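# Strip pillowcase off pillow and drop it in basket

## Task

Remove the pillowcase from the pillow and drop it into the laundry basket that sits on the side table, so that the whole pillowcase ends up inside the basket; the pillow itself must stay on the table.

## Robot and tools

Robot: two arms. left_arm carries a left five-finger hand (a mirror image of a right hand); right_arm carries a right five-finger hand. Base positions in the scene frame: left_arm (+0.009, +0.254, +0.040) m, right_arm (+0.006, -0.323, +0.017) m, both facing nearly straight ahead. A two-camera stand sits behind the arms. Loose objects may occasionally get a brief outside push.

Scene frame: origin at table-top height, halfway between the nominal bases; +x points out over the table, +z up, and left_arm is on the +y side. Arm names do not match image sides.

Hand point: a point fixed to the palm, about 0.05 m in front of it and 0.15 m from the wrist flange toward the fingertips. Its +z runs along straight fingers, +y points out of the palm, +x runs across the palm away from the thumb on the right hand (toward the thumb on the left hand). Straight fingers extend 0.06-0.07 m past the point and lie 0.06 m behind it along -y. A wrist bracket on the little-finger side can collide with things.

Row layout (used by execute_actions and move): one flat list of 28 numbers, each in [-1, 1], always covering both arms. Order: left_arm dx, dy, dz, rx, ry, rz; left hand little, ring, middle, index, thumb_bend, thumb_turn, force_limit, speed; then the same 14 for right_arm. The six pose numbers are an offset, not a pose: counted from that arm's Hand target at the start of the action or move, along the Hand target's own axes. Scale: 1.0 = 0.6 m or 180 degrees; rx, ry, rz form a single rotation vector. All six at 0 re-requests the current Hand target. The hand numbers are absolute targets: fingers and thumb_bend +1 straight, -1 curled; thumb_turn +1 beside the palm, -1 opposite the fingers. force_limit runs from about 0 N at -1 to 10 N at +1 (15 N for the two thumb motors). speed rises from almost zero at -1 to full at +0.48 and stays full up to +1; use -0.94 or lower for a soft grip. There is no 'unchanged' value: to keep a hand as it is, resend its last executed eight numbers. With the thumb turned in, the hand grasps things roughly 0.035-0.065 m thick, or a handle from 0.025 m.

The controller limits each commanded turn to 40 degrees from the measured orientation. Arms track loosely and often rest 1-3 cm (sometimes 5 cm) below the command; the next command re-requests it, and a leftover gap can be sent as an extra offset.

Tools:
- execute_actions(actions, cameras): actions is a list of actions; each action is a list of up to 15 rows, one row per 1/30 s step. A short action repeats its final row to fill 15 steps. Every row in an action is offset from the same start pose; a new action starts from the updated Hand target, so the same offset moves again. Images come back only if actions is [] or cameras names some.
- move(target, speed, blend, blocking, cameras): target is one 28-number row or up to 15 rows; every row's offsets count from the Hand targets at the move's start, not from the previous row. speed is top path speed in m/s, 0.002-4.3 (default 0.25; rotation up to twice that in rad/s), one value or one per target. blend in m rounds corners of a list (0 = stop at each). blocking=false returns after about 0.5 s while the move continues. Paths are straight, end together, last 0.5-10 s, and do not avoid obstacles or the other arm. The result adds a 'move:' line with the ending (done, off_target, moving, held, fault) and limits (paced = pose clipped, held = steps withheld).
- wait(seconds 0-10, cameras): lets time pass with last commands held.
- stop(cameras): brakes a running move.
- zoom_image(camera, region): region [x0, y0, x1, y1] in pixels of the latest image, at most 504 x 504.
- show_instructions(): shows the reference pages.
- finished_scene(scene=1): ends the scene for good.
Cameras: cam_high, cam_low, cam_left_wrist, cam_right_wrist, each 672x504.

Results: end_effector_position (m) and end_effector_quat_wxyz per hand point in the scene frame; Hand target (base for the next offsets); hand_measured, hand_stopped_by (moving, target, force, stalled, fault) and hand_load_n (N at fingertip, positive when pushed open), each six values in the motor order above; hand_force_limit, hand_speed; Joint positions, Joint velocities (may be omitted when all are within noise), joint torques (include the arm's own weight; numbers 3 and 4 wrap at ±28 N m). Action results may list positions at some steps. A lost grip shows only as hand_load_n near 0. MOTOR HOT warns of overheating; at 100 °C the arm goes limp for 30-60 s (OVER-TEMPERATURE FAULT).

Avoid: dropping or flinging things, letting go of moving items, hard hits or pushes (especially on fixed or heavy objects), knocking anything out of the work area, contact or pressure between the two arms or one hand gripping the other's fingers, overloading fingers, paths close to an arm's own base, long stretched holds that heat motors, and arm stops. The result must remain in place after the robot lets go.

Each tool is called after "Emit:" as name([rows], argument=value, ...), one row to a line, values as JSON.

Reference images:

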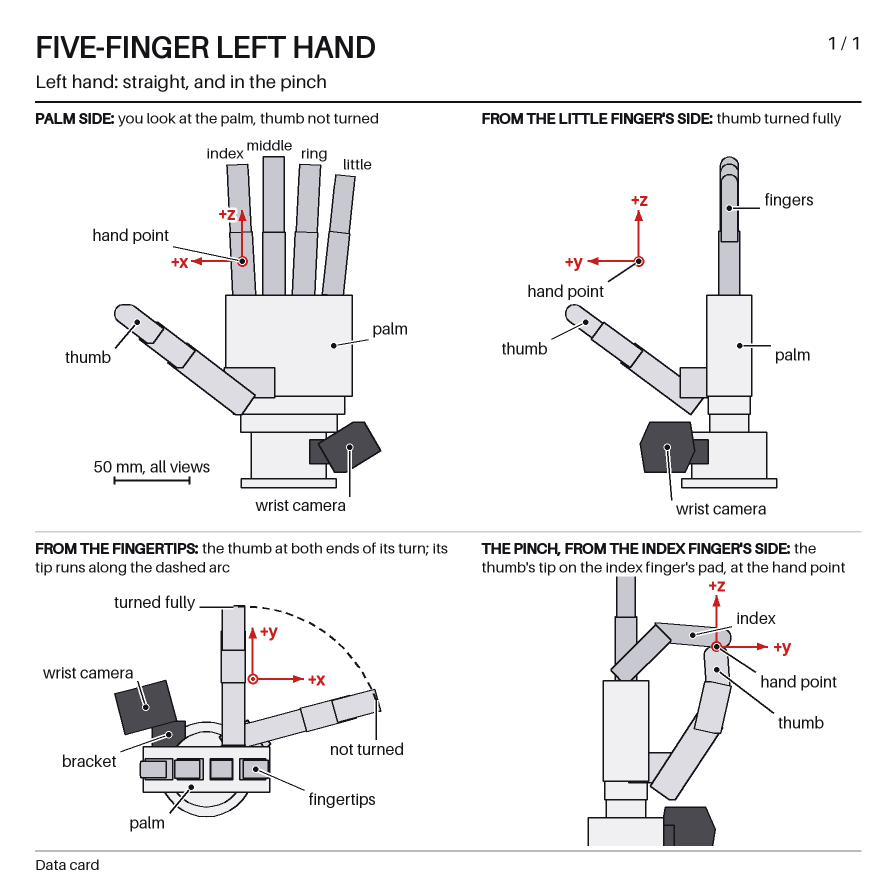

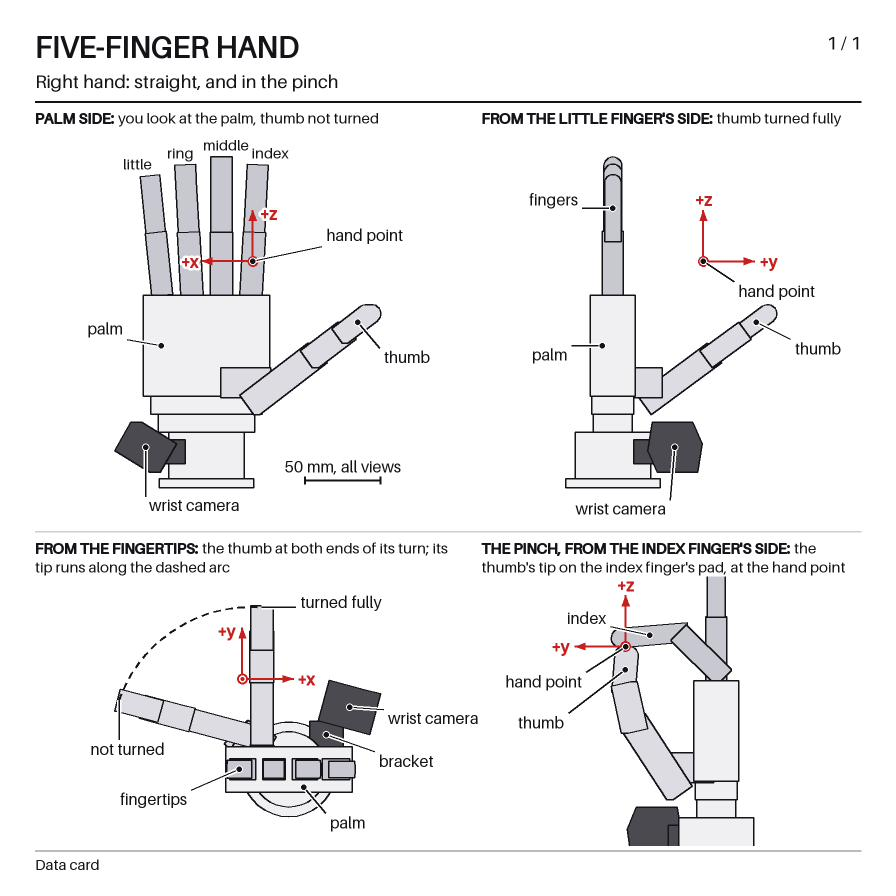

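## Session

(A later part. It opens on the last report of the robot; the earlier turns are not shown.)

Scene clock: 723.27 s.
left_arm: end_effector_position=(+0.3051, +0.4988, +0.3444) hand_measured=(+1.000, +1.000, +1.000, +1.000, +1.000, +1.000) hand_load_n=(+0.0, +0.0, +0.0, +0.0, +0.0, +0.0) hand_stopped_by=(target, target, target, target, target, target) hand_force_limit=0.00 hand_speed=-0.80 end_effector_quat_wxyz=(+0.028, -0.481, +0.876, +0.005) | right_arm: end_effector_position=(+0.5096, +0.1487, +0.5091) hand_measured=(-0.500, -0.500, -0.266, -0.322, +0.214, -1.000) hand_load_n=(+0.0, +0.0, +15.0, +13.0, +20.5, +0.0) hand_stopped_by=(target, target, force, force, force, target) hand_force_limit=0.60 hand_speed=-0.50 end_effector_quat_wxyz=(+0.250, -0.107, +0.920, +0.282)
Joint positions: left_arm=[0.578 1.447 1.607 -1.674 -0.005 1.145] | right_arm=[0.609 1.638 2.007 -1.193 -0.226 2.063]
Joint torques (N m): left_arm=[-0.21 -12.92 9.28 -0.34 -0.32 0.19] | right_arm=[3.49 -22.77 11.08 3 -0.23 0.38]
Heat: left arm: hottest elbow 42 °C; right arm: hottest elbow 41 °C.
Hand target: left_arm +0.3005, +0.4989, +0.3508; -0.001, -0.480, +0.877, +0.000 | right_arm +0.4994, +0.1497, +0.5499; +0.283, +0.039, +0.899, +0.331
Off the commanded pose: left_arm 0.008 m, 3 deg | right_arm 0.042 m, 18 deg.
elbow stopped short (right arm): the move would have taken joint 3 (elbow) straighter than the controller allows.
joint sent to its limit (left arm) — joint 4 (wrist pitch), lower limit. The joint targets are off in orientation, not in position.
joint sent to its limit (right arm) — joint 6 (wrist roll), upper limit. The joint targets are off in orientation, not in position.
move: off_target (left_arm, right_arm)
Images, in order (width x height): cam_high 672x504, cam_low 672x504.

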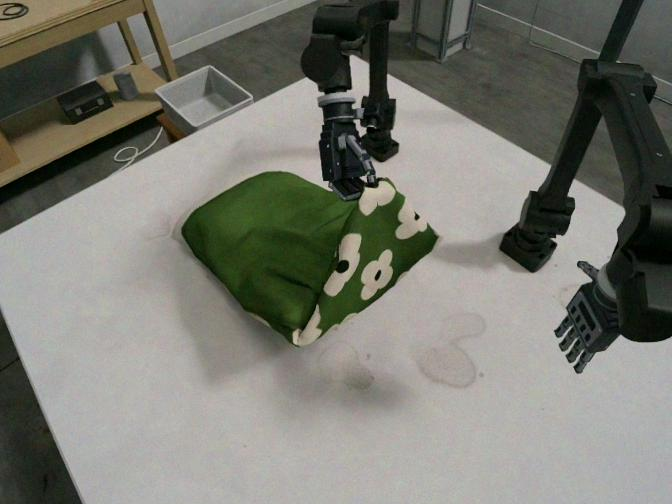

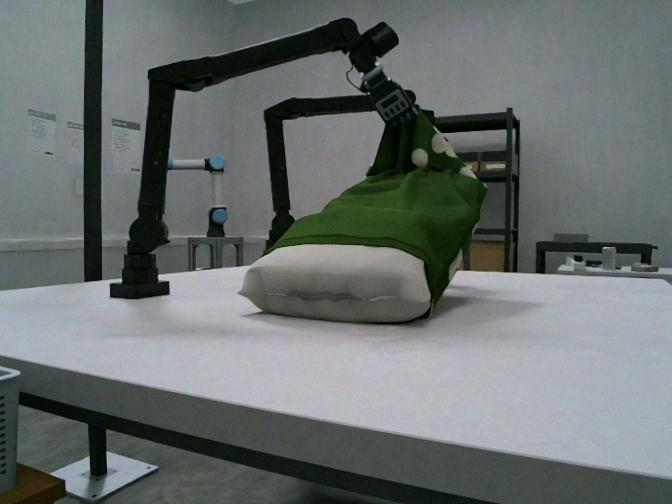

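Emit:
move(target=[0, 0, 0, 0, 0, 0, 1, 1, 1, 1, 1, 1, 0, -0.8, 0.4025, -0.29, 0.4727, 0, 0, 0, -0.5, -0.5, -0.5, -0.5, -0.2, -1, 0.6, -0.5], speed=0.15, cameras=["cam_high", "cam_low", "cam_left_wrist"])

Scene clock: 744.10 s.
left_arm: end_effector_position=(+0.3051, +0.4988, +0.3444) hand_measured=(+1.000, +1.000, +1.000, +1.000, +1.000, +1.000) hand_load_n=(+0.0, +0.0, +0.0, +0.0, +0.0, +0.0) hand_stopped_by=(target, target, target, target, target, target) hand_force_limit=0.00 hand_speed=-0.80 end_effector_quat_wxyz=(+0.028, -0.481, +0.876, +0.005) | right_arm: end_effector_position=(+0.4740, +0.2361, +0.1991) hand_measured=(-0.500, -0.500, -0.266, -0.322, +0.214, -1.000) hand_load_n=(+0.0, +0.0, +14.5, +12.0, +21.0, +0.5) hand_stopped_by=(target, target, force, force, force, target) hand_force_limit=0.60 hand_speed=-0.50 end_effector_quat_wxyz=(+0.339, -0.152, +0.877, +0.305)
Joint positions: left_arm=[0.578 1.447 1.607 -1.674 -0.005 1.145] | right_arm=[0.773 1.746 1.196 -0.077 -0.086 2.071]
Joint torques (N m): left_arm=[-0.21 -12.98 9.29 -0.32 -0.32 0.19] | right_arm=[3.25 -15.56 7.66 2.02 0.13 0.32]
Heat: left arm: hottest elbow 42 °C; right arm: hottest elbow 43 °C.
Hand target: left_arm +0.3005, +0.4989, +0.3508; -0.001, -0.480, +0.877, +0.000 | right_arm +0.4695, +0.2396, +0.1497; +0.283, +0.039, +0.899, +0.332
Off the commanded pose: left_arm 0.008 m, 3 deg | right_arm 0.050 m, 23 deg.
joint sent to its limit (left arm) — joint 4 (wrist pitch), lower limit. The joint targets are off in orientation, not in position.
joint sent to its limit (right arm) — joint 6 (wrist roll), upper limit. The joint targets are off in orientation, not in position.
move: off_target (left_arm, right_arm)
Images, in order (width x height): cam_high 672x504, cam_low 672x504, cam_left_wrist 672x504.

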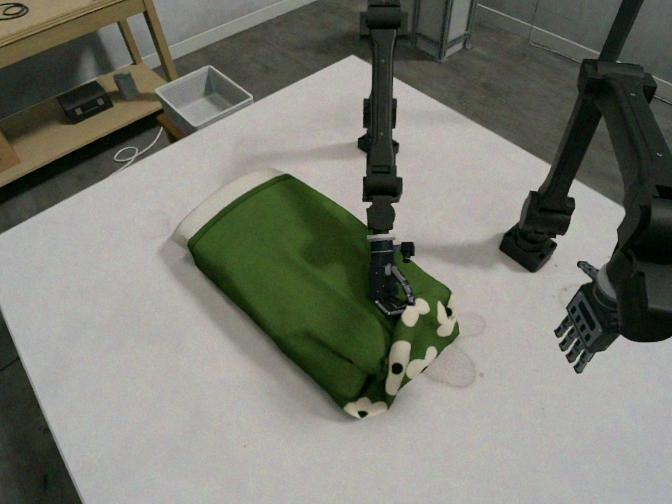

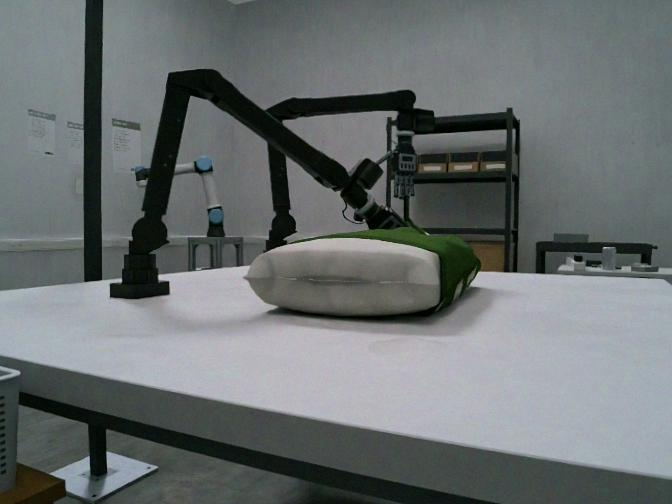

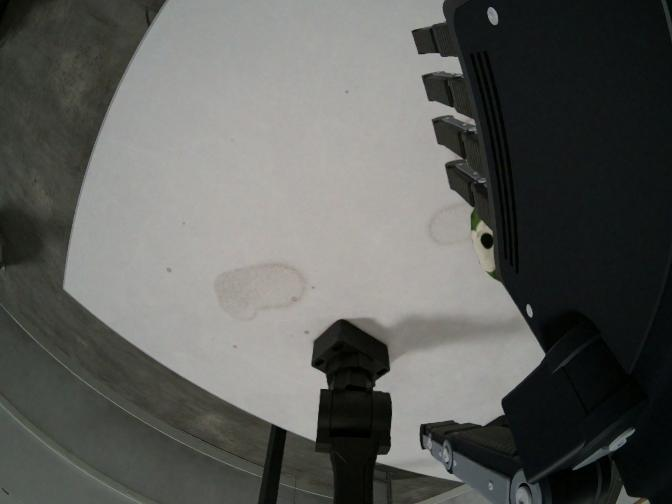

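Emit:
move(target=[0.048, -0.327, 0.168, 0, 0, -0.681, 0.3, 0.3, 0.3, 0.3, 1, -1, 0, 0, 0, 0, 0, 0, 0, 0, -0.5, -0.5, -0.5, -0.5, -0.2, -1, 0.6, -0.5], speed=0.2, cameras=["cam_high", "cam_low", "cam_left_wrist"])

Scene clock: 771.13 s.
left_arm: end_effector_position=(+0.4472, +0.3730, +0.2431) hand_measured=(+0.300, +0.300, +0.300, +0.300, +1.000, -1.000) hand_load_n=(+0.0, +0.0, +0.0, +0.0, -0.5, +0.0) hand_stopped_by=(target, target, target, target, target, target) hand_force_limit=0.00 hand_speed=0.00 end_effector_quat_wxyz=(+0.005, +1.000, +0.001, -0.012) | right_arm: end_effector_position=(+0.4745, +0.2365, +0.1998) hand_measured=(-0.500, -0.500, -0.266, -0.322, +0.214, -1.000) hand_load_n=(+0.0, +0.0, +14.5, +12.5, +21.0, +0.0) hand_stopped_by=(target, target, force, force, force, target) hand_force_limit=0.60 hand_speed=-0.50 end_effector_quat_wxyz=(+0.341, -0.151, +0.876, +0.305)
Joint positions: left_arm=[0.413 1.525 1.419 -1.491 -0.001 -1.158] | right_arm=[0.774 1.746 1.196 -0.073 -0.082 2.071]
Joint torques (N m): left_arm=[-1.38 -14.04 9.07 0.08 -0.09 0.04] | right_arm=[3.31 -15.44 7.51 2.1 0.15 0.29]
Heat: left arm: hottest elbow 42 °C; right arm: hottest elbow 42 °C.
Hand target: left_arm +0.4499, +0.3688, +0.2499; +0.000, +1.000, -0.001, -0.001 | right_arm +0.4696, +0.2395, +0.1499; +0.283, +0.039, +0.899, +0.332
Off the commanded pose: left_arm 0.008 m, 1 deg | right_arm 0.050 m, 23 deg.
joint sent to its limit (right arm) — joint 6 (wrist roll), upper limit. The joint targets are off in orientation, not in position.
move: off_target (right_arm)
Images, in order (width x height): cam_high 672x504, cam_low 672x504, cam_left_wrist 672x504.

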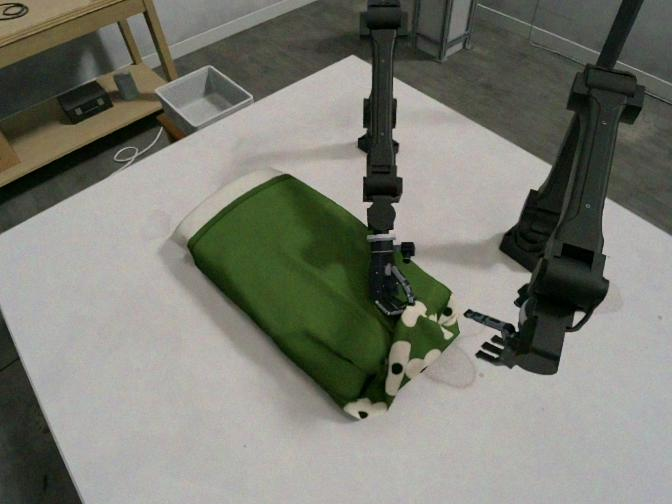

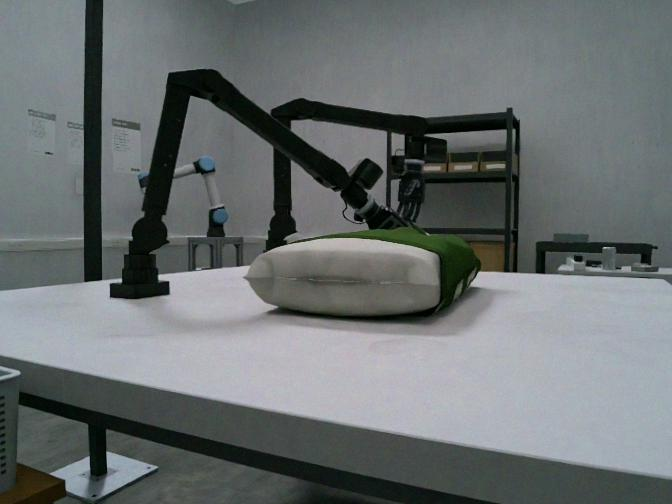

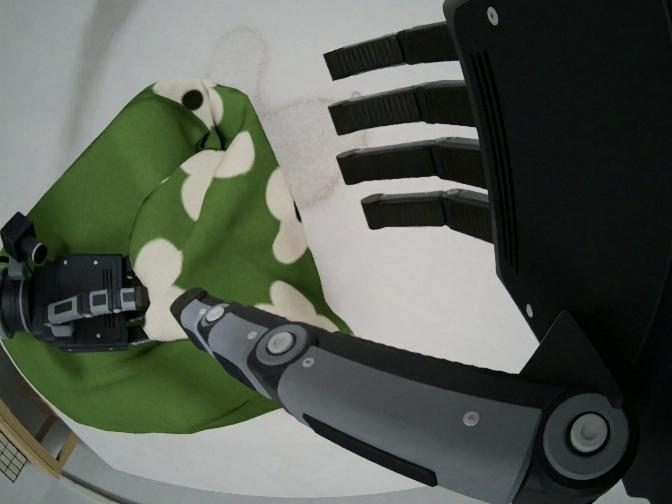

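Emit:
move(target=[0.1335, -0.052, 0.25, -0.1667, 0, 0, 0.3, 0.3, 0.3, 0.3, 1, -1, 0, 0, 0, 0, 0, 0, 0, 0, -0.5, -0.5, -0.5, -0.5, -0.2, -1, 0.6, -0.5], speed=0.15, cameras=["cam_high", "cam_left_wrist"])

Scene clock: 808.07 s.
left_arm: end_effector_position=(+0.5223, +0.3902, +0.0976) hand_measured=(+0.300, +0.300, +0.300, +0.300, +1.000, -1.000) hand_load_n=(+0.0, +0.0, +0.0, +0.0, +0.0, +0.0) hand_stopped_by=(target, target, target, target, target, target) hand_force_limit=0.00 hand_speed=0.00 end_effector_quat_wxyz=(+0.259, +0.966, +0.000, -0.008) | right_arm: end_effector_position=(+0.4745, +0.2365, +0.1998) hand_measured=(-0.500, -0.500, -0.266, -0.322, +0.214, -1.000) hand_load_n=(+0.0, +0.0, +14.5, +12.0, +20.5, +0.0) hand_stopped_by=(target, target, force, force, force, target) hand_force_limit=0.60 hand_speed=-0.50 end_effector_quat_wxyz=(+0.341, -0.151, +0.876, +0.305)
Joint positions: left_arm=[0.532 2.016 1.537 -1.391 0.438 -0.971] | right_arm=[0.774 1.746 1.196 -0.073 -0.082 2.071]
Joint torques (N m): left_arm=[0.26 -16.91 10.62 -1.22 0.32 0.2] | right_arm=[3.19 -15.44 7.51 2.15 0.14 0.3]
Heat: left arm: hottest elbow 39 °C; right arm: hottest elbow 41 °C.
Hand target: left_arm +0.5297, +0.3997, +0.0996; +0.259, +0.966, +0.000, -0.001 | right_arm +0.4696, +0.2395, +0.1499; +0.283, +0.039, +0.899, +0.332
Off the commanded pose: left_arm 0.012 m, 1 deg | right_arm 0.050 m, 23 deg.
joint sent to its limit (right arm) — joint 6 (wrist roll), upper limit. The joint targets are off in orientation, not in position.
move: off_target (left_arm, right_arm)
Images, in order (width x height): cam_high 672x504, cam_left_wrist 672x504.

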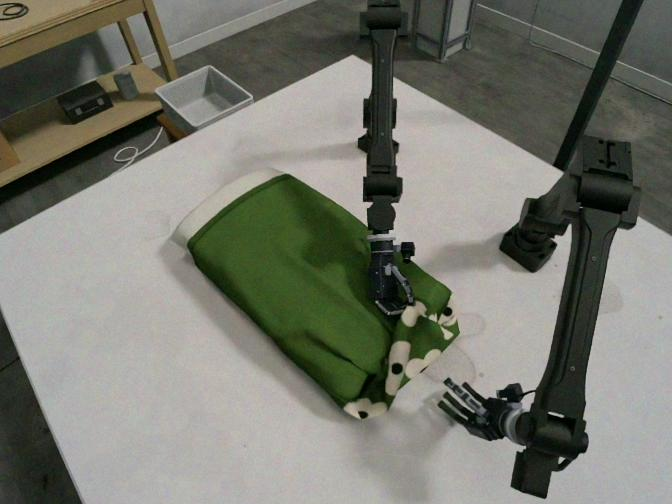

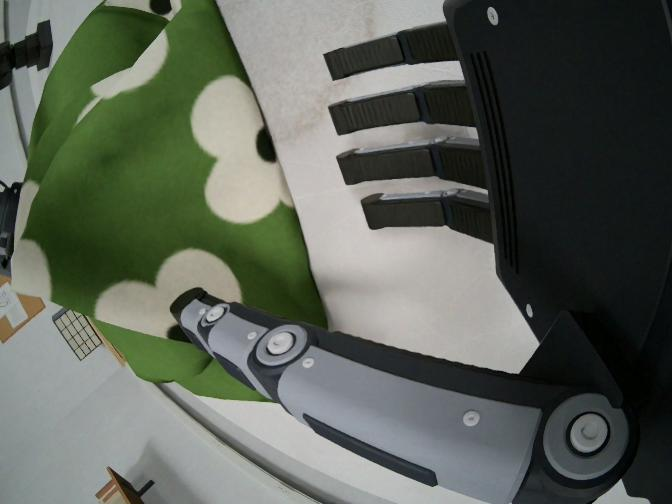

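Emit:
move([
  [0, -0.029, 0.0505, 0, 0, 0, 0.3, 0.3, 0.3, 0.3, 1, -1, 0, 0, 0, 0, 0, 0, 0, 0, -0.5, -0.5, -0.5, -0.5, -0.2, -1, 0.6, -0.5],
  [0, 0.043, 0.092, 0, 0, 0, 0.3, 0.3, 0.3, 0.3, 1, -1, 0, 0, 0, 0, 0, 0, 0, 0, -0.5, -0.5, -0.5, -0.5, -0.2, -1, 0.6, -0.5],
], speed=0.08, cameras=["cam_left_wrist"])

Scene clock: 818.87 s.
left_arm: end_effector_position=(+0.5270, +0.3547, +0.0620) hand_measured=(+0.300, +0.300, +0.300, +0.300, +1.000, -1.000) hand_load_n=(+0.5, +0.0, +0.0, -2.0, +0.0, +0.0) hand_stopped_by=(target, target, target, target, target, target) hand_force_limit=0.00 hand_speed=0.00 end_effector_quat_wxyz=(+0.264, +0.965, +0.001, -0.004) | right_arm: end_effector_position=(+0.4745, +0.2365, +0.1998) hand_measured=(-0.500, -0.500, -0.266, -0.322, +0.214, -1.000) hand_load_n=(+0.0, +0.0, +14.5, +12.0, +21.0, +0.0) hand_stopped_by=(target, target, force, force, force, target) hand_force_limit=0.60 hand_speed=-0.50 end_effector_quat_wxyz=(+0.341, -0.151, +0.876, +0.305)
Joint positions: left_arm=[0.475 2.028 1.446 -1.26 0.466 -1.034] | right_arm=[0.774 1.746 1.196 -0.073 -0.082 2.071]
Joint torques (N m): left_arm=[-1.44 -18.84 6.6 -0.29 0.12 -0.01] | right_arm=[3.43 -15.44 7.51 2.19 0.14 0.31]
Heat: left arm: hottest elbow 39 °C; right arm: hottest elbow 41 °C.
Hand target: left_arm +0.5296, +0.3499, +0.0647; +0.259, +0.966, +0.000, -0.001 | right_arm +0.4696, +0.2395, +0.1499; +0.283, +0.039, +0.899, +0.332
Off the commanded pose: left_arm 0.006 m, 1 deg | right_arm 0.050 m, 23 deg.
joint sent to its limit (right arm) — joint 6 (wrist roll), upper limit. The joint targets are off in orientation, not in position.
move: off_target (right_arm)
Images, in order (width x height): cam_left_wrist 672x504.

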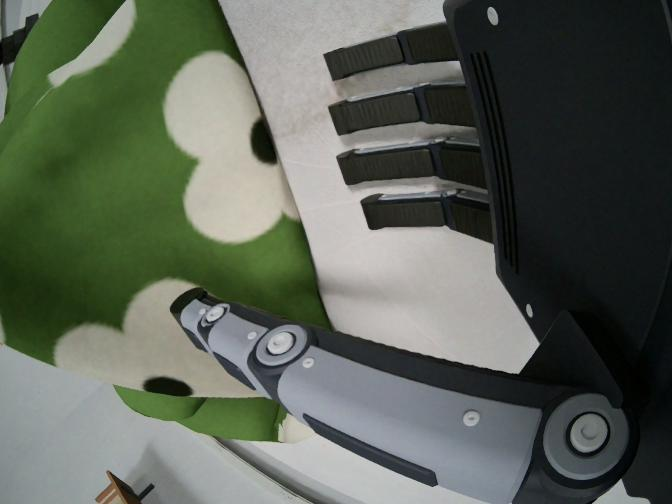

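Emit:
move([
  [0, 0.082, 0.057, 0, 0, 0, 0.3, 0.3, 0.3, 0.3, 1, -1, 0, 0, 0, 0, 0, 0, 0, 0, -0.5, -0.5, -0.5, -0.5, -0.2, -1, 0.6, -0.5],
  [0, 0.1, 0.065, 0, 0, 0, 0.1, 0.1, 0.1, 0.1, 0.5, -1, 0, -0.3, 0, 0, 0, 0, 0, 0, -0.5, -0.5, -0.5, -0.5, -0.2, -1, 0.6, -0.5],
], speed=0.08, cameras=["cam_left_wrist", "cam_high"])

Scene clock: 830.60 s.
left_arm: end_effector_position=(+0.5268, +0.2831, +0.0591) hand_measured=(+0.100, +0.100, +0.100, +0.100, +0.500, -1.000) hand_load_n=(+0.0, +0.0, +0.0, +0.0, +0.0, +0.0) hand_stopped_by=(target, target, target, target, target, target) hand_force_limit=0.00 hand_speed=-0.30 end_effector_quat_wxyz=(+0.261, +0.965, +0.003, -0.004) | right_arm: end_effector_position=(+0.4746, +0.2365, +0.1995) hand_measured=(-0.500, -0.500, -0.266, -0.322, +0.214, -1.000) hand_load_n=(+0.0, +0.0, +14.5, +12.0, +21.0, +0.0) hand_stopped_by=(target, target, force, force, force, target) hand_force_limit=0.60 hand_speed=-0.50 end_effector_quat_wxyz=(+0.341, -0.151, +0.876, +0.305)
Joint positions: left_arm=[0.351 1.956 1.322 -1.142 0.491 -1.173] | right_arm=[0.774 1.746 1.196 -0.073 -0.082 2.071]
Joint torques (N m): left_arm=[-1.49 -17.14 6.87 -0.24 0.21 0.03] | right_arm=[3.31 -15.27 7.53 2.15 0.15 0.31]
Heat: left arm: hottest elbow 38 °C; right arm: hottest elbow 41 °C.
Hand target: left_arm +0.5294, +0.2782, +0.0609; +0.259, +0.966, +0.000, -0.001 | right_arm +0.4697, +0.2395, +0.1498; +0.283, +0.039, +0.899, +0.331
Off the commanded pose: left_arm 0.006 m, 1 deg | right_arm 0.050 m, 23 deg.
joint sent to its limit (right arm) — joint 6 (wrist roll), upper limit. The joint targets are off in orientation, not in position.
move: off_target (right_arm)
Images, in order (width x height): cam_high 672x504, cam_left_wrist 672x504.

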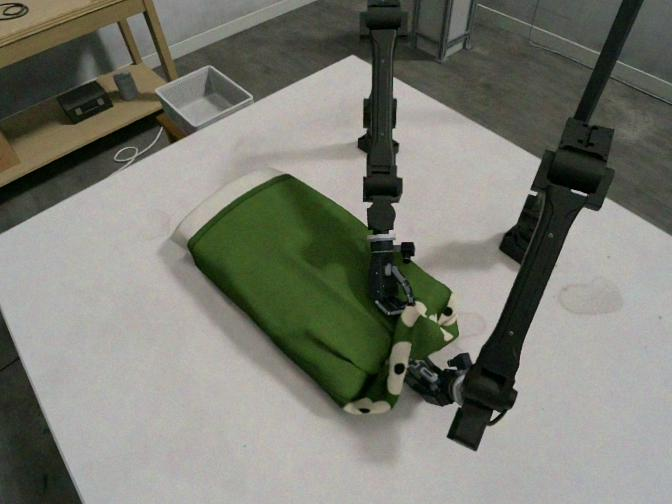

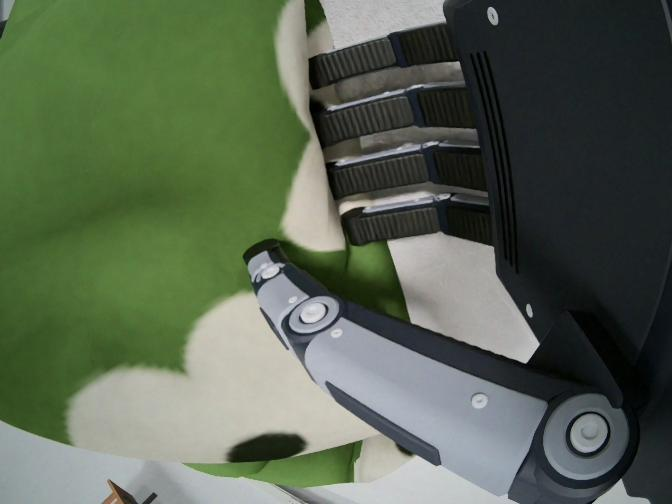

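Emit:
move([
  [0, 0.015, 0.02, 0, 0, 0, -0.25, -0.25, -0.25, -0.25, 0.0, -1, 0.4, -0.4, 0, 0, 0, 0, 0, 0, -0.5, -0.5, -0.5, -0.5, -0.2, -1, 0.6, -0.5],
  [0, 0.015, 0.02, 0, 0, 0, -0.5, -0.5, -0.5, -0.5, -0.2, -1, 0.6, -0.5, 0, 0, 0, 0, 0, 0, -0.5, -0.5, -0.5, -0.5, -0.2, -1, 0.6, -0.5],
], speed=0.08, cameras=["cam_left_wrist", "cam_high"])

Scene clock: 838.30 s.
left_arm: end_effector_position=(+0.5268, +0.2686, +0.0522) hand_measured=(-0.500, -0.500, -0.264, -0.328, +0.218, -1.000) hand_load_n=(+0.5, +2.5, +12.5, +14.5, +18.5, -0.5) hand_stopped_by=(target, target, force, force, force, target) hand_force_limit=0.60 hand_speed=-0.50 end_effector_quat_wxyz=(+0.260, +0.966, +0.001, -0.005) | right_arm: end_effector_position=(+0.4747, +0.2365, +0.1984) hand_measured=(-0.500, -0.500, -0.266, -0.322, +0.214, -1.000) hand_load_n=(-0.5, +0.0, +14.5, +12.5, +21.0, +0.0) hand_stopped_by=(target, target, force, force, force, target) hand_force_limit=0.60 hand_speed=-0.50 end_effector_quat_wxyz=(+0.340, -0.151, +0.877, +0.304)
Joint positions: left_arm=[0.324 1.956 1.301 -1.109 0.493 -1.2] | right_arm=[0.774 1.748 1.196 -0.073 -0.082 2.071]
Joint torques (N m): left_arm=[-1.26 -17.26 6.64 -0.2 0.32 0.01] | right_arm=[3.31 -15.62 7.54 2.17 0.12 0.32]
Heat: left arm: hottest elbow 38 °C; right arm: hottest elbow 41 °C.
Hand target: left_arm +0.5294, +0.2646, +0.0550; +0.259, +0.966, +0.000, -0.001 | right_arm +0.4696, +0.2395, +0.1498; +0.283, +0.039, +0.899, +0.331
Off the commanded pose: left_arm 0.006 m, 1 deg | right_arm 0.049 m, 23 deg.
joint sent to its limit (right arm) — joint 6 (wrist roll), upper limit. The joint targets are off in orientation, not in position.
move: off_target (right_arm)
Images, in order (width x height): cam_high 672x504, cam_left_wrist 672x504.

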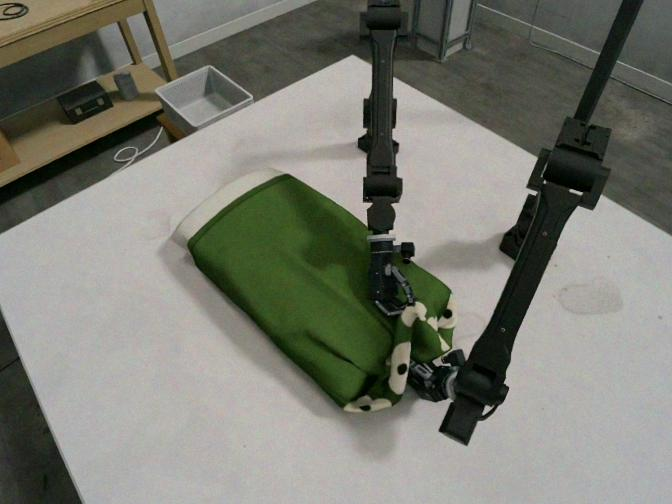

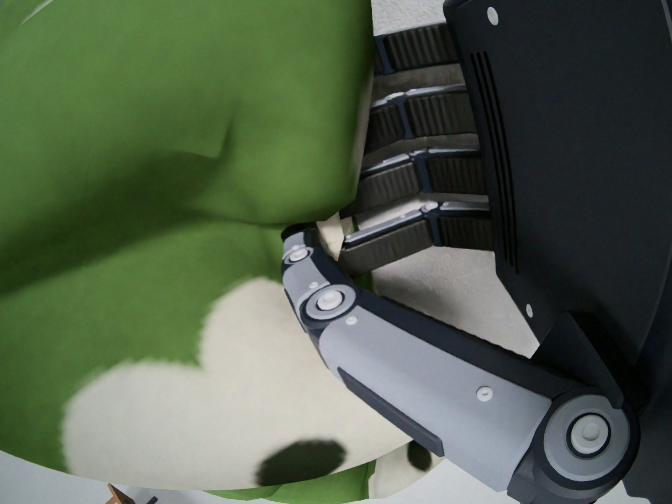

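Emit:
move(target=[0, 0.07, -0.12, 0, 0, 0, -0.5, -0.5, -0.5, -0.5, -0.2, -1, 0.6, -0.5, 0, 0, 0, 0, 0, 0, -0.5, -0.5, -0.5, -0.5, -0.2, -1, 0.6, -0.5], speed=0.1, cameras=["cam_left_wrist", "cam_high"])

Emit:
zoom_image(camera="cam_left_wrist", region=[200, 100, 500, 350])

Scene clock: 848.27 s.
left_arm: end_effector_position=(+0.5134, +0.2628, +0.1073) hand_measured=(-0.500, -0.500, -0.264, -0.326, +0.218, -1.000) hand_load_n=(+0.0, +7.5, +13.0, +15.0, +18.5, +0.0) hand_stopped_by=(target, target, force, force, force, target) hand_force_limit=0.60 hand_speed=-0.50 end_effector_quat_wxyz=(+0.266, +0.964, +0.010, -0.029) | right_arm: end_effector_position=(+0.4755, +0.2369, +0.2002) hand_measured=(-0.500, -0.500, -0.266, -0.322, +0.214, -1.000) hand_load_n=(-0.5, +0.0, +14.5, +12.5, +21.0, +0.0) hand_stopped_by=(target, target, force, force, force, target) hand_force_limit=0.60 hand_speed=-0.50 end_effector_quat_wxyz=(+0.343, -0.150, +0.875, +0.306)
Joint positions: left_arm=[0.32 1.866 1.328 -1.273 0.49 -1.212] | right_arm=[0.774 1.748 1.196 -0.065 -0.081 2.073]
Joint torques (N m): left_arm=[-1.03 -19.25 11.4 -1.24 0.43 0.15] | right_arm=[3.37 -15.44 7.41 1.96 0.16 0.28]
Heat: left arm: hottest elbow 38 °C; right arm: hottest elbow 41 °C.
Hand target: left_arm +0.5296, +0.2642, +0.1384; +0.259, +0.966, +0.000, -0.001 | right_arm +0.4697, +0.2395, +0.1498; +0.283, +0.039, +0.899, +0.331
Off the commanded pose: left_arm 0.035 m, 4 deg | right_arm 0.051 m, 23 deg.
joint sent to its limit (right arm) — joint 6 (wrist roll), upper limit. The joint targets are off in orientation, not in position.
move: off_target (left_arm, right_arm)
Images, in order (width x height): cam_high 672x504, cam_left_wrist 672x504.

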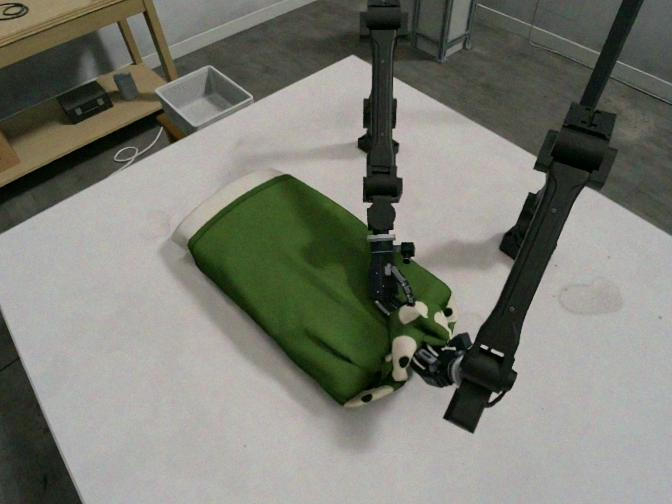

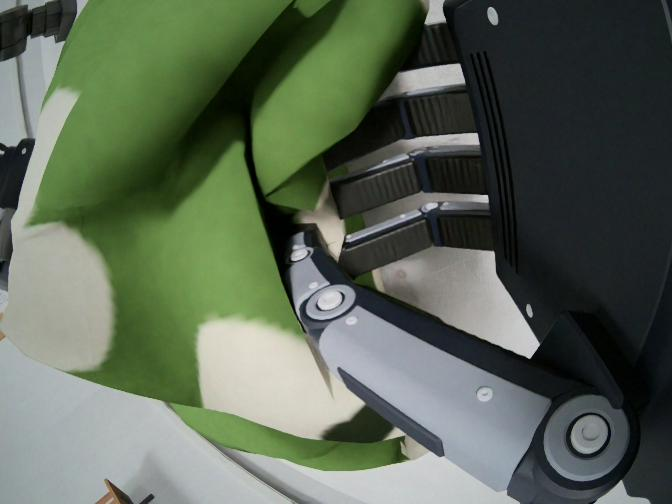

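Scaled by 1.680 from the camera's 672x504 image, which has a finer 960x720 frame.

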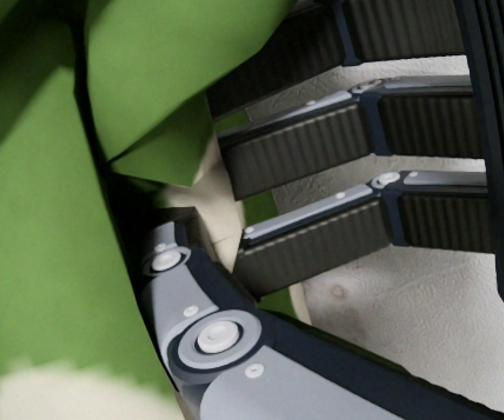

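Emit:
move([
  [0, 0, 0, 0, 0, 0, -0.5, -0.5, -0.5, -0.5, -0.2, -1, 0.6, -0.5, 0, 0, 0, 0, 0, 0, 0.4, 0.4, 0.4, 0.4, 1, -1, 0.6, -0.2],
  [0, 0, 0, 0, 0, 0, -0.5, -0.5, -0.5, -0.5, -0.2, -1, 0.6, -0.5, -0.1135, 0.057, -0.258, 0, 0, 0, 0.4, 0.4, 0.4, 0.4, 1, -1, 0.6, -0.2],
  [0, 0, 0, 0, 0, 0, -0.5, -0.5, -0.5, -0.5, -0.2, -1, 0.6, -0.5, -0.481, -0.809, -0.837, 0.057, 0.19, 0.023, 0.3, 0.3, 0.3, 0.3, 1, -1, 0.6, -0.2],
], speed=[0.1, 0.15, 0.25], blend=[0, 0.03, 0], cameras=["all"])

Scene clock: 885.40 s.
left_arm: end_effector_position=(+0.5148, +0.2633, +0.1112) hand_measured=(-0.500, -0.500, -0.264, -0.326, +0.218, -1.000) hand_load_n=(+0.0, +7.0, +12.0, +14.5, +18.5, +0.5) hand_stopped_by=(target, target, force, force, force, target) hand_force_limit=0.60 hand_speed=-0.50 end_effector_quat_wxyz=(+0.263, +0.964, +0.011, -0.028) | right_arm: end_effector_position=(+0.4928, -0.4954, +0.2985) hand_measured=(+0.300, +0.300, +0.300, +0.300, +1.000, -1.000) hand_load_n=(+0.5, +0.0, +0.5, +0.0, +0.0, +0.0) hand_stopped_by=(target, target, target, target, target, target) hand_force_limit=0.60 hand_speed=-0.20 end_effector_quat_wxyz=(+0.090, +0.037, +0.971, +0.217)
Joint positions: left_arm=[0.319 1.861 1.334 -1.279 0.486 -1.216] | right_arm=[-0.654 1.712 1.715 -1.675 -0.464 0.995]
Joint torques (N m): left_arm=[-0.97 -18.61 11.03 -1.13 0.55 0.17] | right_arm=[2.55 -16.91 12.48 -0.51 -0.22 -0.05]
Heat: left arm: hottest elbow 39 °C; right arm: hottest elbow 41 °C.
Hand target: left_arm +0.5296, +0.2641, +0.1385; +0.259, +0.966, +0.000, -0.001 | right_arm +0.4999, -0.5003, +0.3007; -0.010, -0.004, +0.966, +0.258
Off the commanded pose: left_arm 0.031 m, 3 deg | right_arm 0.009 m, 13 deg.
joint sent to its limit (right arm) — joint 4 (wrist pitch), lower limit. The joint targets are off in orientation, not in position.
move: off_target (left_arm, right_arm); target 3's new numbers were sent with right_arm's hand 0.009 m and 13 deg from that target

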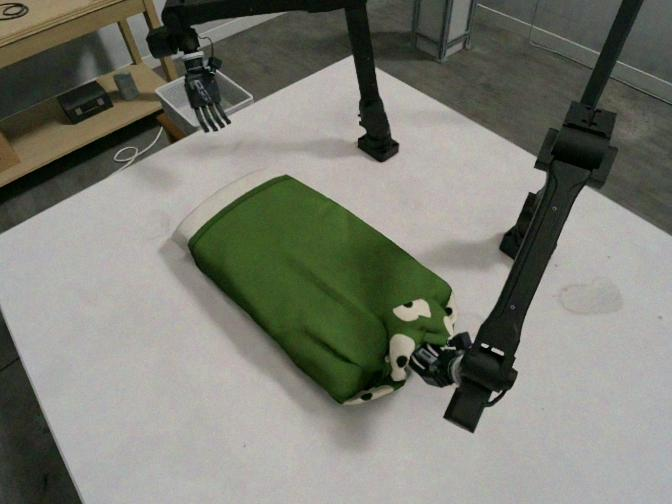

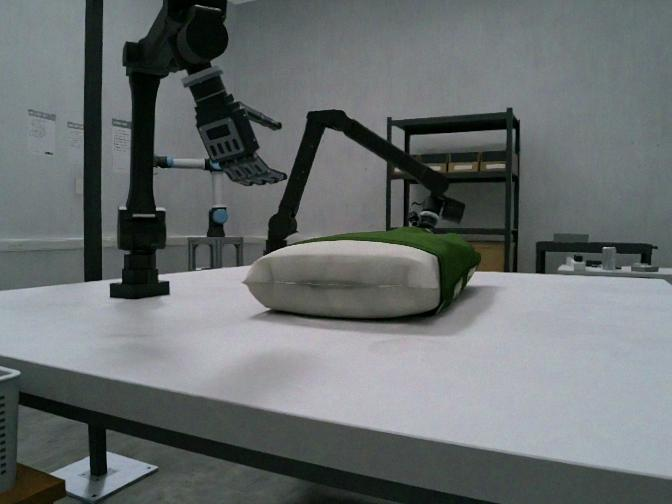

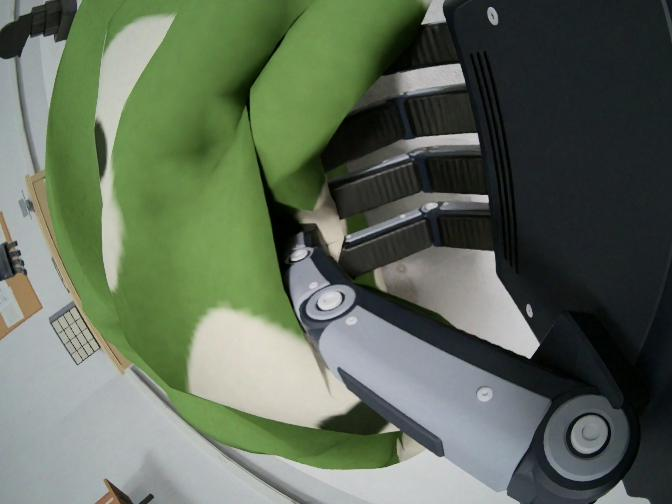

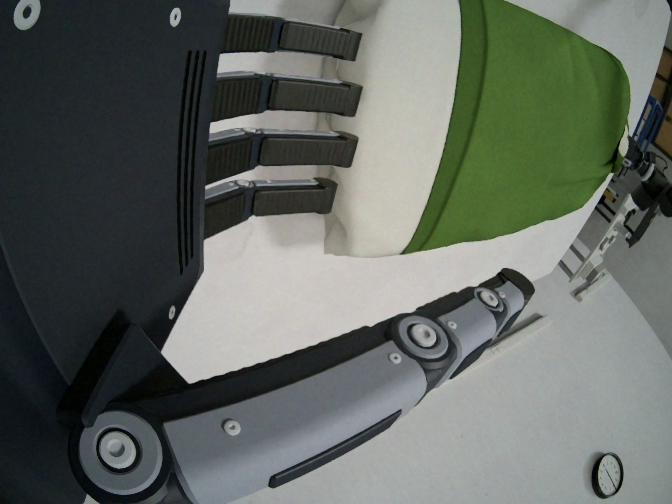

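Emit:
move(target=[0, 0, 0, 0, 0, 0, -0.5, -0.5, -0.5, -0.5, -0.2, -1, 0.6, -0.5, 0.033, -0.1955, 0.272, 0, 0, 0, 0.3, 0.3, 0.3, 0.3, 1, -1, 0.6, -0.2], speed=0.15, cameras=["cam_low", "cam_right_wrist"])

Scene clock: 905.57 s.
left_arm: end_effector_position=(+0.5148, +0.2633, +0.1112) hand_measured=(-0.500, -0.500, -0.264, -0.326, +0.218, -1.000) hand_load_n=(+0.0, +6.5, +12.5, +14.5, +19.0, +0.5) hand_stopped_by=(target, target, force, force, force, target) hand_force_limit=0.60 hand_speed=-0.50 end_effector_quat_wxyz=(+0.263, +0.964, +0.011, -0.028) | right_arm: end_effector_position=(+0.4781, -0.5141, +0.1110) hand_measured=(+0.300, +0.300, +0.300, +0.300, +1.000, -1.000) hand_load_n=(+0.0, +0.5, +0.0, +0.0, -0.5, +0.0) hand_stopped_by=(target, target, target, target, target, target) hand_force_limit=0.60 hand_speed=-0.20 end_effector_quat_wxyz=(-0.011, -0.001, +0.966, +0.257)
Joint positions: left_arm=[0.319 1.861 1.334 -1.279 0.486 -1.216] | right_arm=[-0.678 1.978 1.579 -1.523 -0.392 0.847]
Joint torques (N m): left_arm=[-0.91 -18.67 11.04 -1.13 0.55 0.17] | right_arm=[1.44 -20.72 8.06 0.01 -0.16 -0.05]
Heat: left arm: hottest elbow 40 °C; right arm: hottest elbow 44 °C.
Hand target: left_arm +0.5296, +0.2641, +0.1385; +0.259, +0.966, +0.000, -0.001 | right_arm +0.4771, -0.5211, +0.1011; -0.010, -0.004, +0.966, +0.257
Off the commanded pose: left_arm 0.031 m, 3 deg | right_arm 0.012 m, 0 deg.
move: off_target (left_arm, right_arm)
Images, in order (width x height): cam_low 672x504, cam_right_wrist 672x504.

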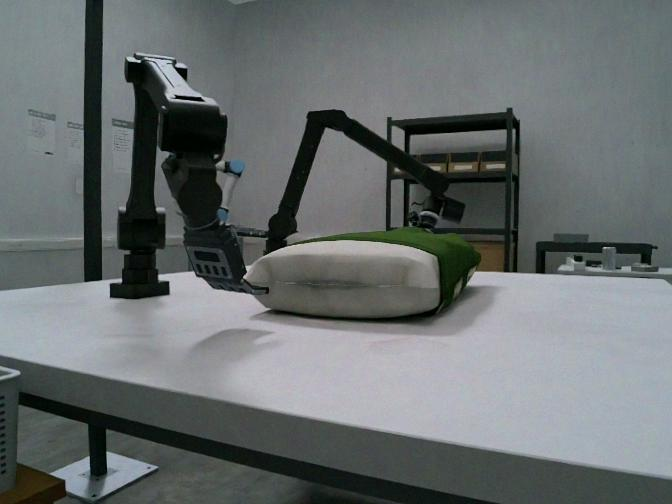

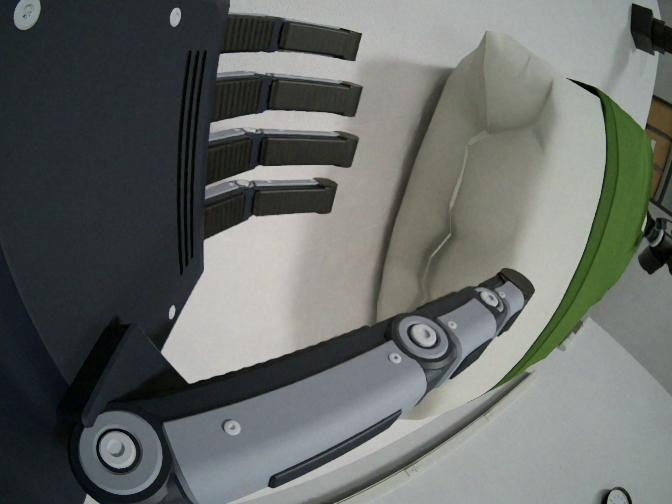

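Emit:
move(target=[0, 0, 0, 0, 0, 0, -0.5, -0.5, -0.5, -0.5, -0.2, -1, 0.6, -0.5, 0, 0.169, 0.074, 0, 0, 0, 0.3, 0.3, 0.3, 0.3, 1, -1, 0.6, -0.2], speed=0.1, cameras=["cam_low", "cam_right_wrist"])

Scene clock: 925.37 s.
left_arm: end_effector_position=(+0.5148, +0.2633, +0.1112) hand_measured=(-0.500, -0.500, -0.264, -0.326, +0.218, -1.000) hand_load_n=(+0.0, +6.5, +12.5, +14.5, +19.0, +0.5) hand_stopped_by=(target, target, force, force, force, target) hand_force_limit=0.60 hand_speed=-0.50 end_effector_quat_wxyz=(+0.263, +0.964, +0.011, -0.028) | right_arm: end_effector_position=(+0.4725, -0.4158, +0.1114) hand_measured=(+0.300, +0.300, +0.300, +0.300, +1.000, -1.000) hand_load_n=(+0.5, +0.0, +0.5, +0.0, -0.5, +0.0) hand_stopped_by=(target, target, target, target, target, target) hand_force_limit=0.60 hand_speed=-0.20 end_effector_quat_wxyz=(-0.014, -0.005, +0.966, +0.260)
Joint positions: left_arm=[0.319 1.861 1.334 -1.279 0.486 -1.216] | right_arm=[-0.528 1.836 1.361 -1.395 -0.44 0.99]
Joint torques (N m): left_arm=[-0.91 -18.67 11.06 -1.11 0.55 0.17] | right_arm=[3.49 -20.54 7.13 0.05 -0.46 0.33]
Heat: left arm: hottest elbow 40 °C; right arm: hottest elbow 42 °C.
Hand target: left_arm +0.5296, +0.2641, +0.1385; +0.259, +0.966, +0.000, -0.001 | right_arm +0.4758, -0.4111, +0.1130; -0.010, -0.004, +0.966, +0.258
Off the commanded pose: left_arm 0.031 m, 3 deg | right_arm 0.006 m, 1 deg.
move: off_target (left_arm)
Images, in order (width x height): cam_low 672x504, cam_right_wrist 672x504.

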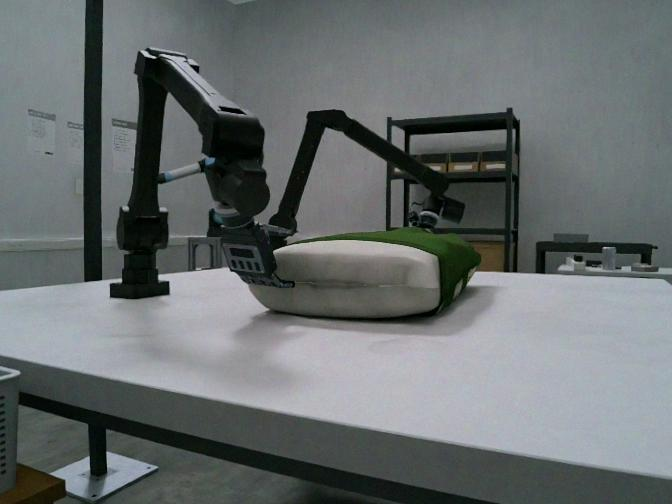

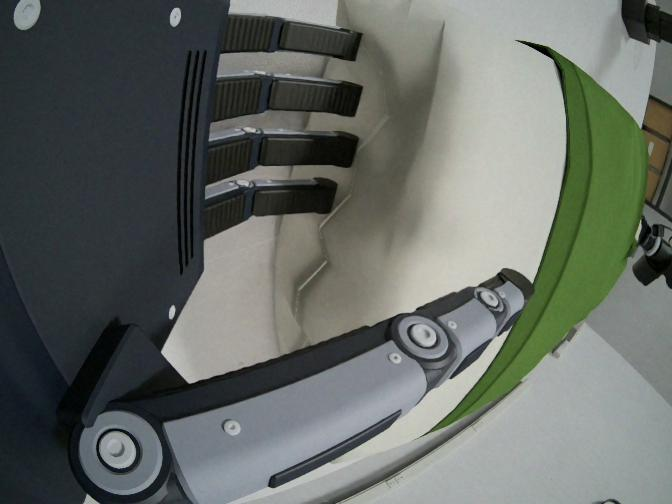

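Emit:
move([
  [0, 0, 0, 0, 0, 0, -0.5, -0.5, -0.5, -0.5, -0.2, -1, 0.6, -0.5, 0, 0.05, 0.029, 0, 0, 0, 0.3, 0.3, 0.3, 0.3, 1, -1, 0.6, -0.2],
  [0, 0, 0, 0, 0, 0, -0.5, -0.5, -0.5, -0.5, -0.2, -1, 0.6, -0.5, 0, 0.05, 0.029, 0, 0, 0, -0.2, -0.2, -0.2, -0.2, 0, -1, 0.5, -0.5],
], speed=0.08, cameras=["cam_low", "cam_right_wrist"])

Scene clock: 933.17 s.
left_arm: end_effector_position=(+0.5148, +0.2633, +0.1112) hand_measured=(-0.500, -0.500, -0.264, -0.326, +0.218, -1.000) hand_load_n=(+0.5, +6.5, +12.5, +14.5, +18.5, +0.5) hand_stopped_by=(target, target, force, force, force, target) hand_force_limit=0.60 hand_speed=-0.50 end_effector_quat_wxyz=(+0.263, +0.964, +0.011, -0.028) | right_arm: end_effector_position=(+0.4733, -0.3798, +0.1109) hand_measured=(-0.200, -0.200, -0.200, -0.200, +0.250, -1.000) hand_load_n=(+0.0, +0.0, +4.0, +0.0, +11.0, +1.0) hand_stopped_by=(target, target, target, target, force, target) hand_force_limit=0.50 hand_speed=-0.50 end_effector_quat_wxyz=(-0.012, -0.006, +0.966, +0.260)
Joint positions: left_arm=[0.319 1.861 1.334 -1.279 0.486 -1.216] | right_arm=[-0.463 1.793 1.299 -1.343 -0.459 1.06]
Joint torques (N m): left_arm=[-0.91 -18.61 11.04 -1.1 0.55 0.17] | right_arm=[3.08 -19.43 7.31 -0.1 -0.39 0.3]
Heat: left arm: hottest elbow 40 °C; right arm: hottest elbow 41 °C.
Hand target: left_arm +0.5296, +0.2641, +0.1385; +0.259, +0.966, +0.000, -0.001 | right_arm +0.4754, -0.3763, +0.1129; -0.010, -0.004, +0.966, +0.258
Off the commanded pose: left_arm 0.031 m, 3 deg | right_arm 0.004 m, 0 deg.
move: off_target (left_arm)
Images, in order (width x height): cam_low 672x504, cam_right_wrist 672x504.

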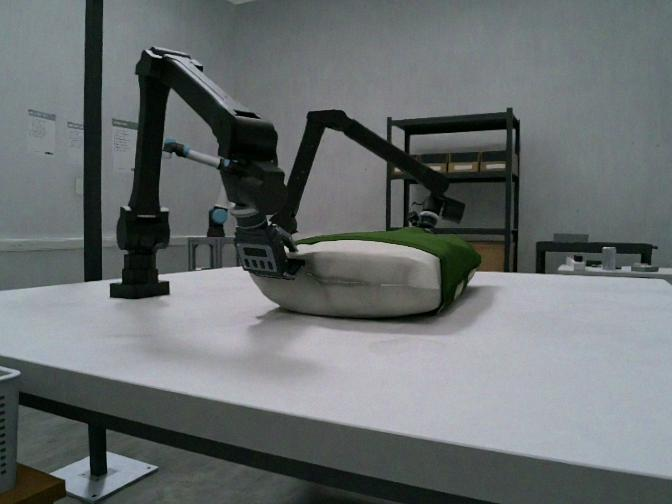

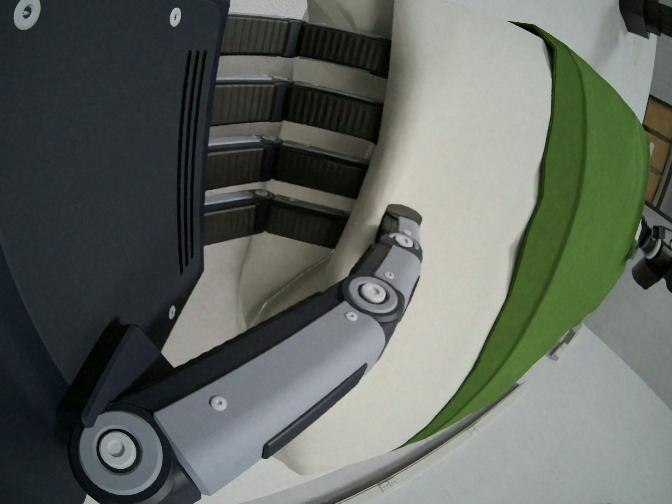

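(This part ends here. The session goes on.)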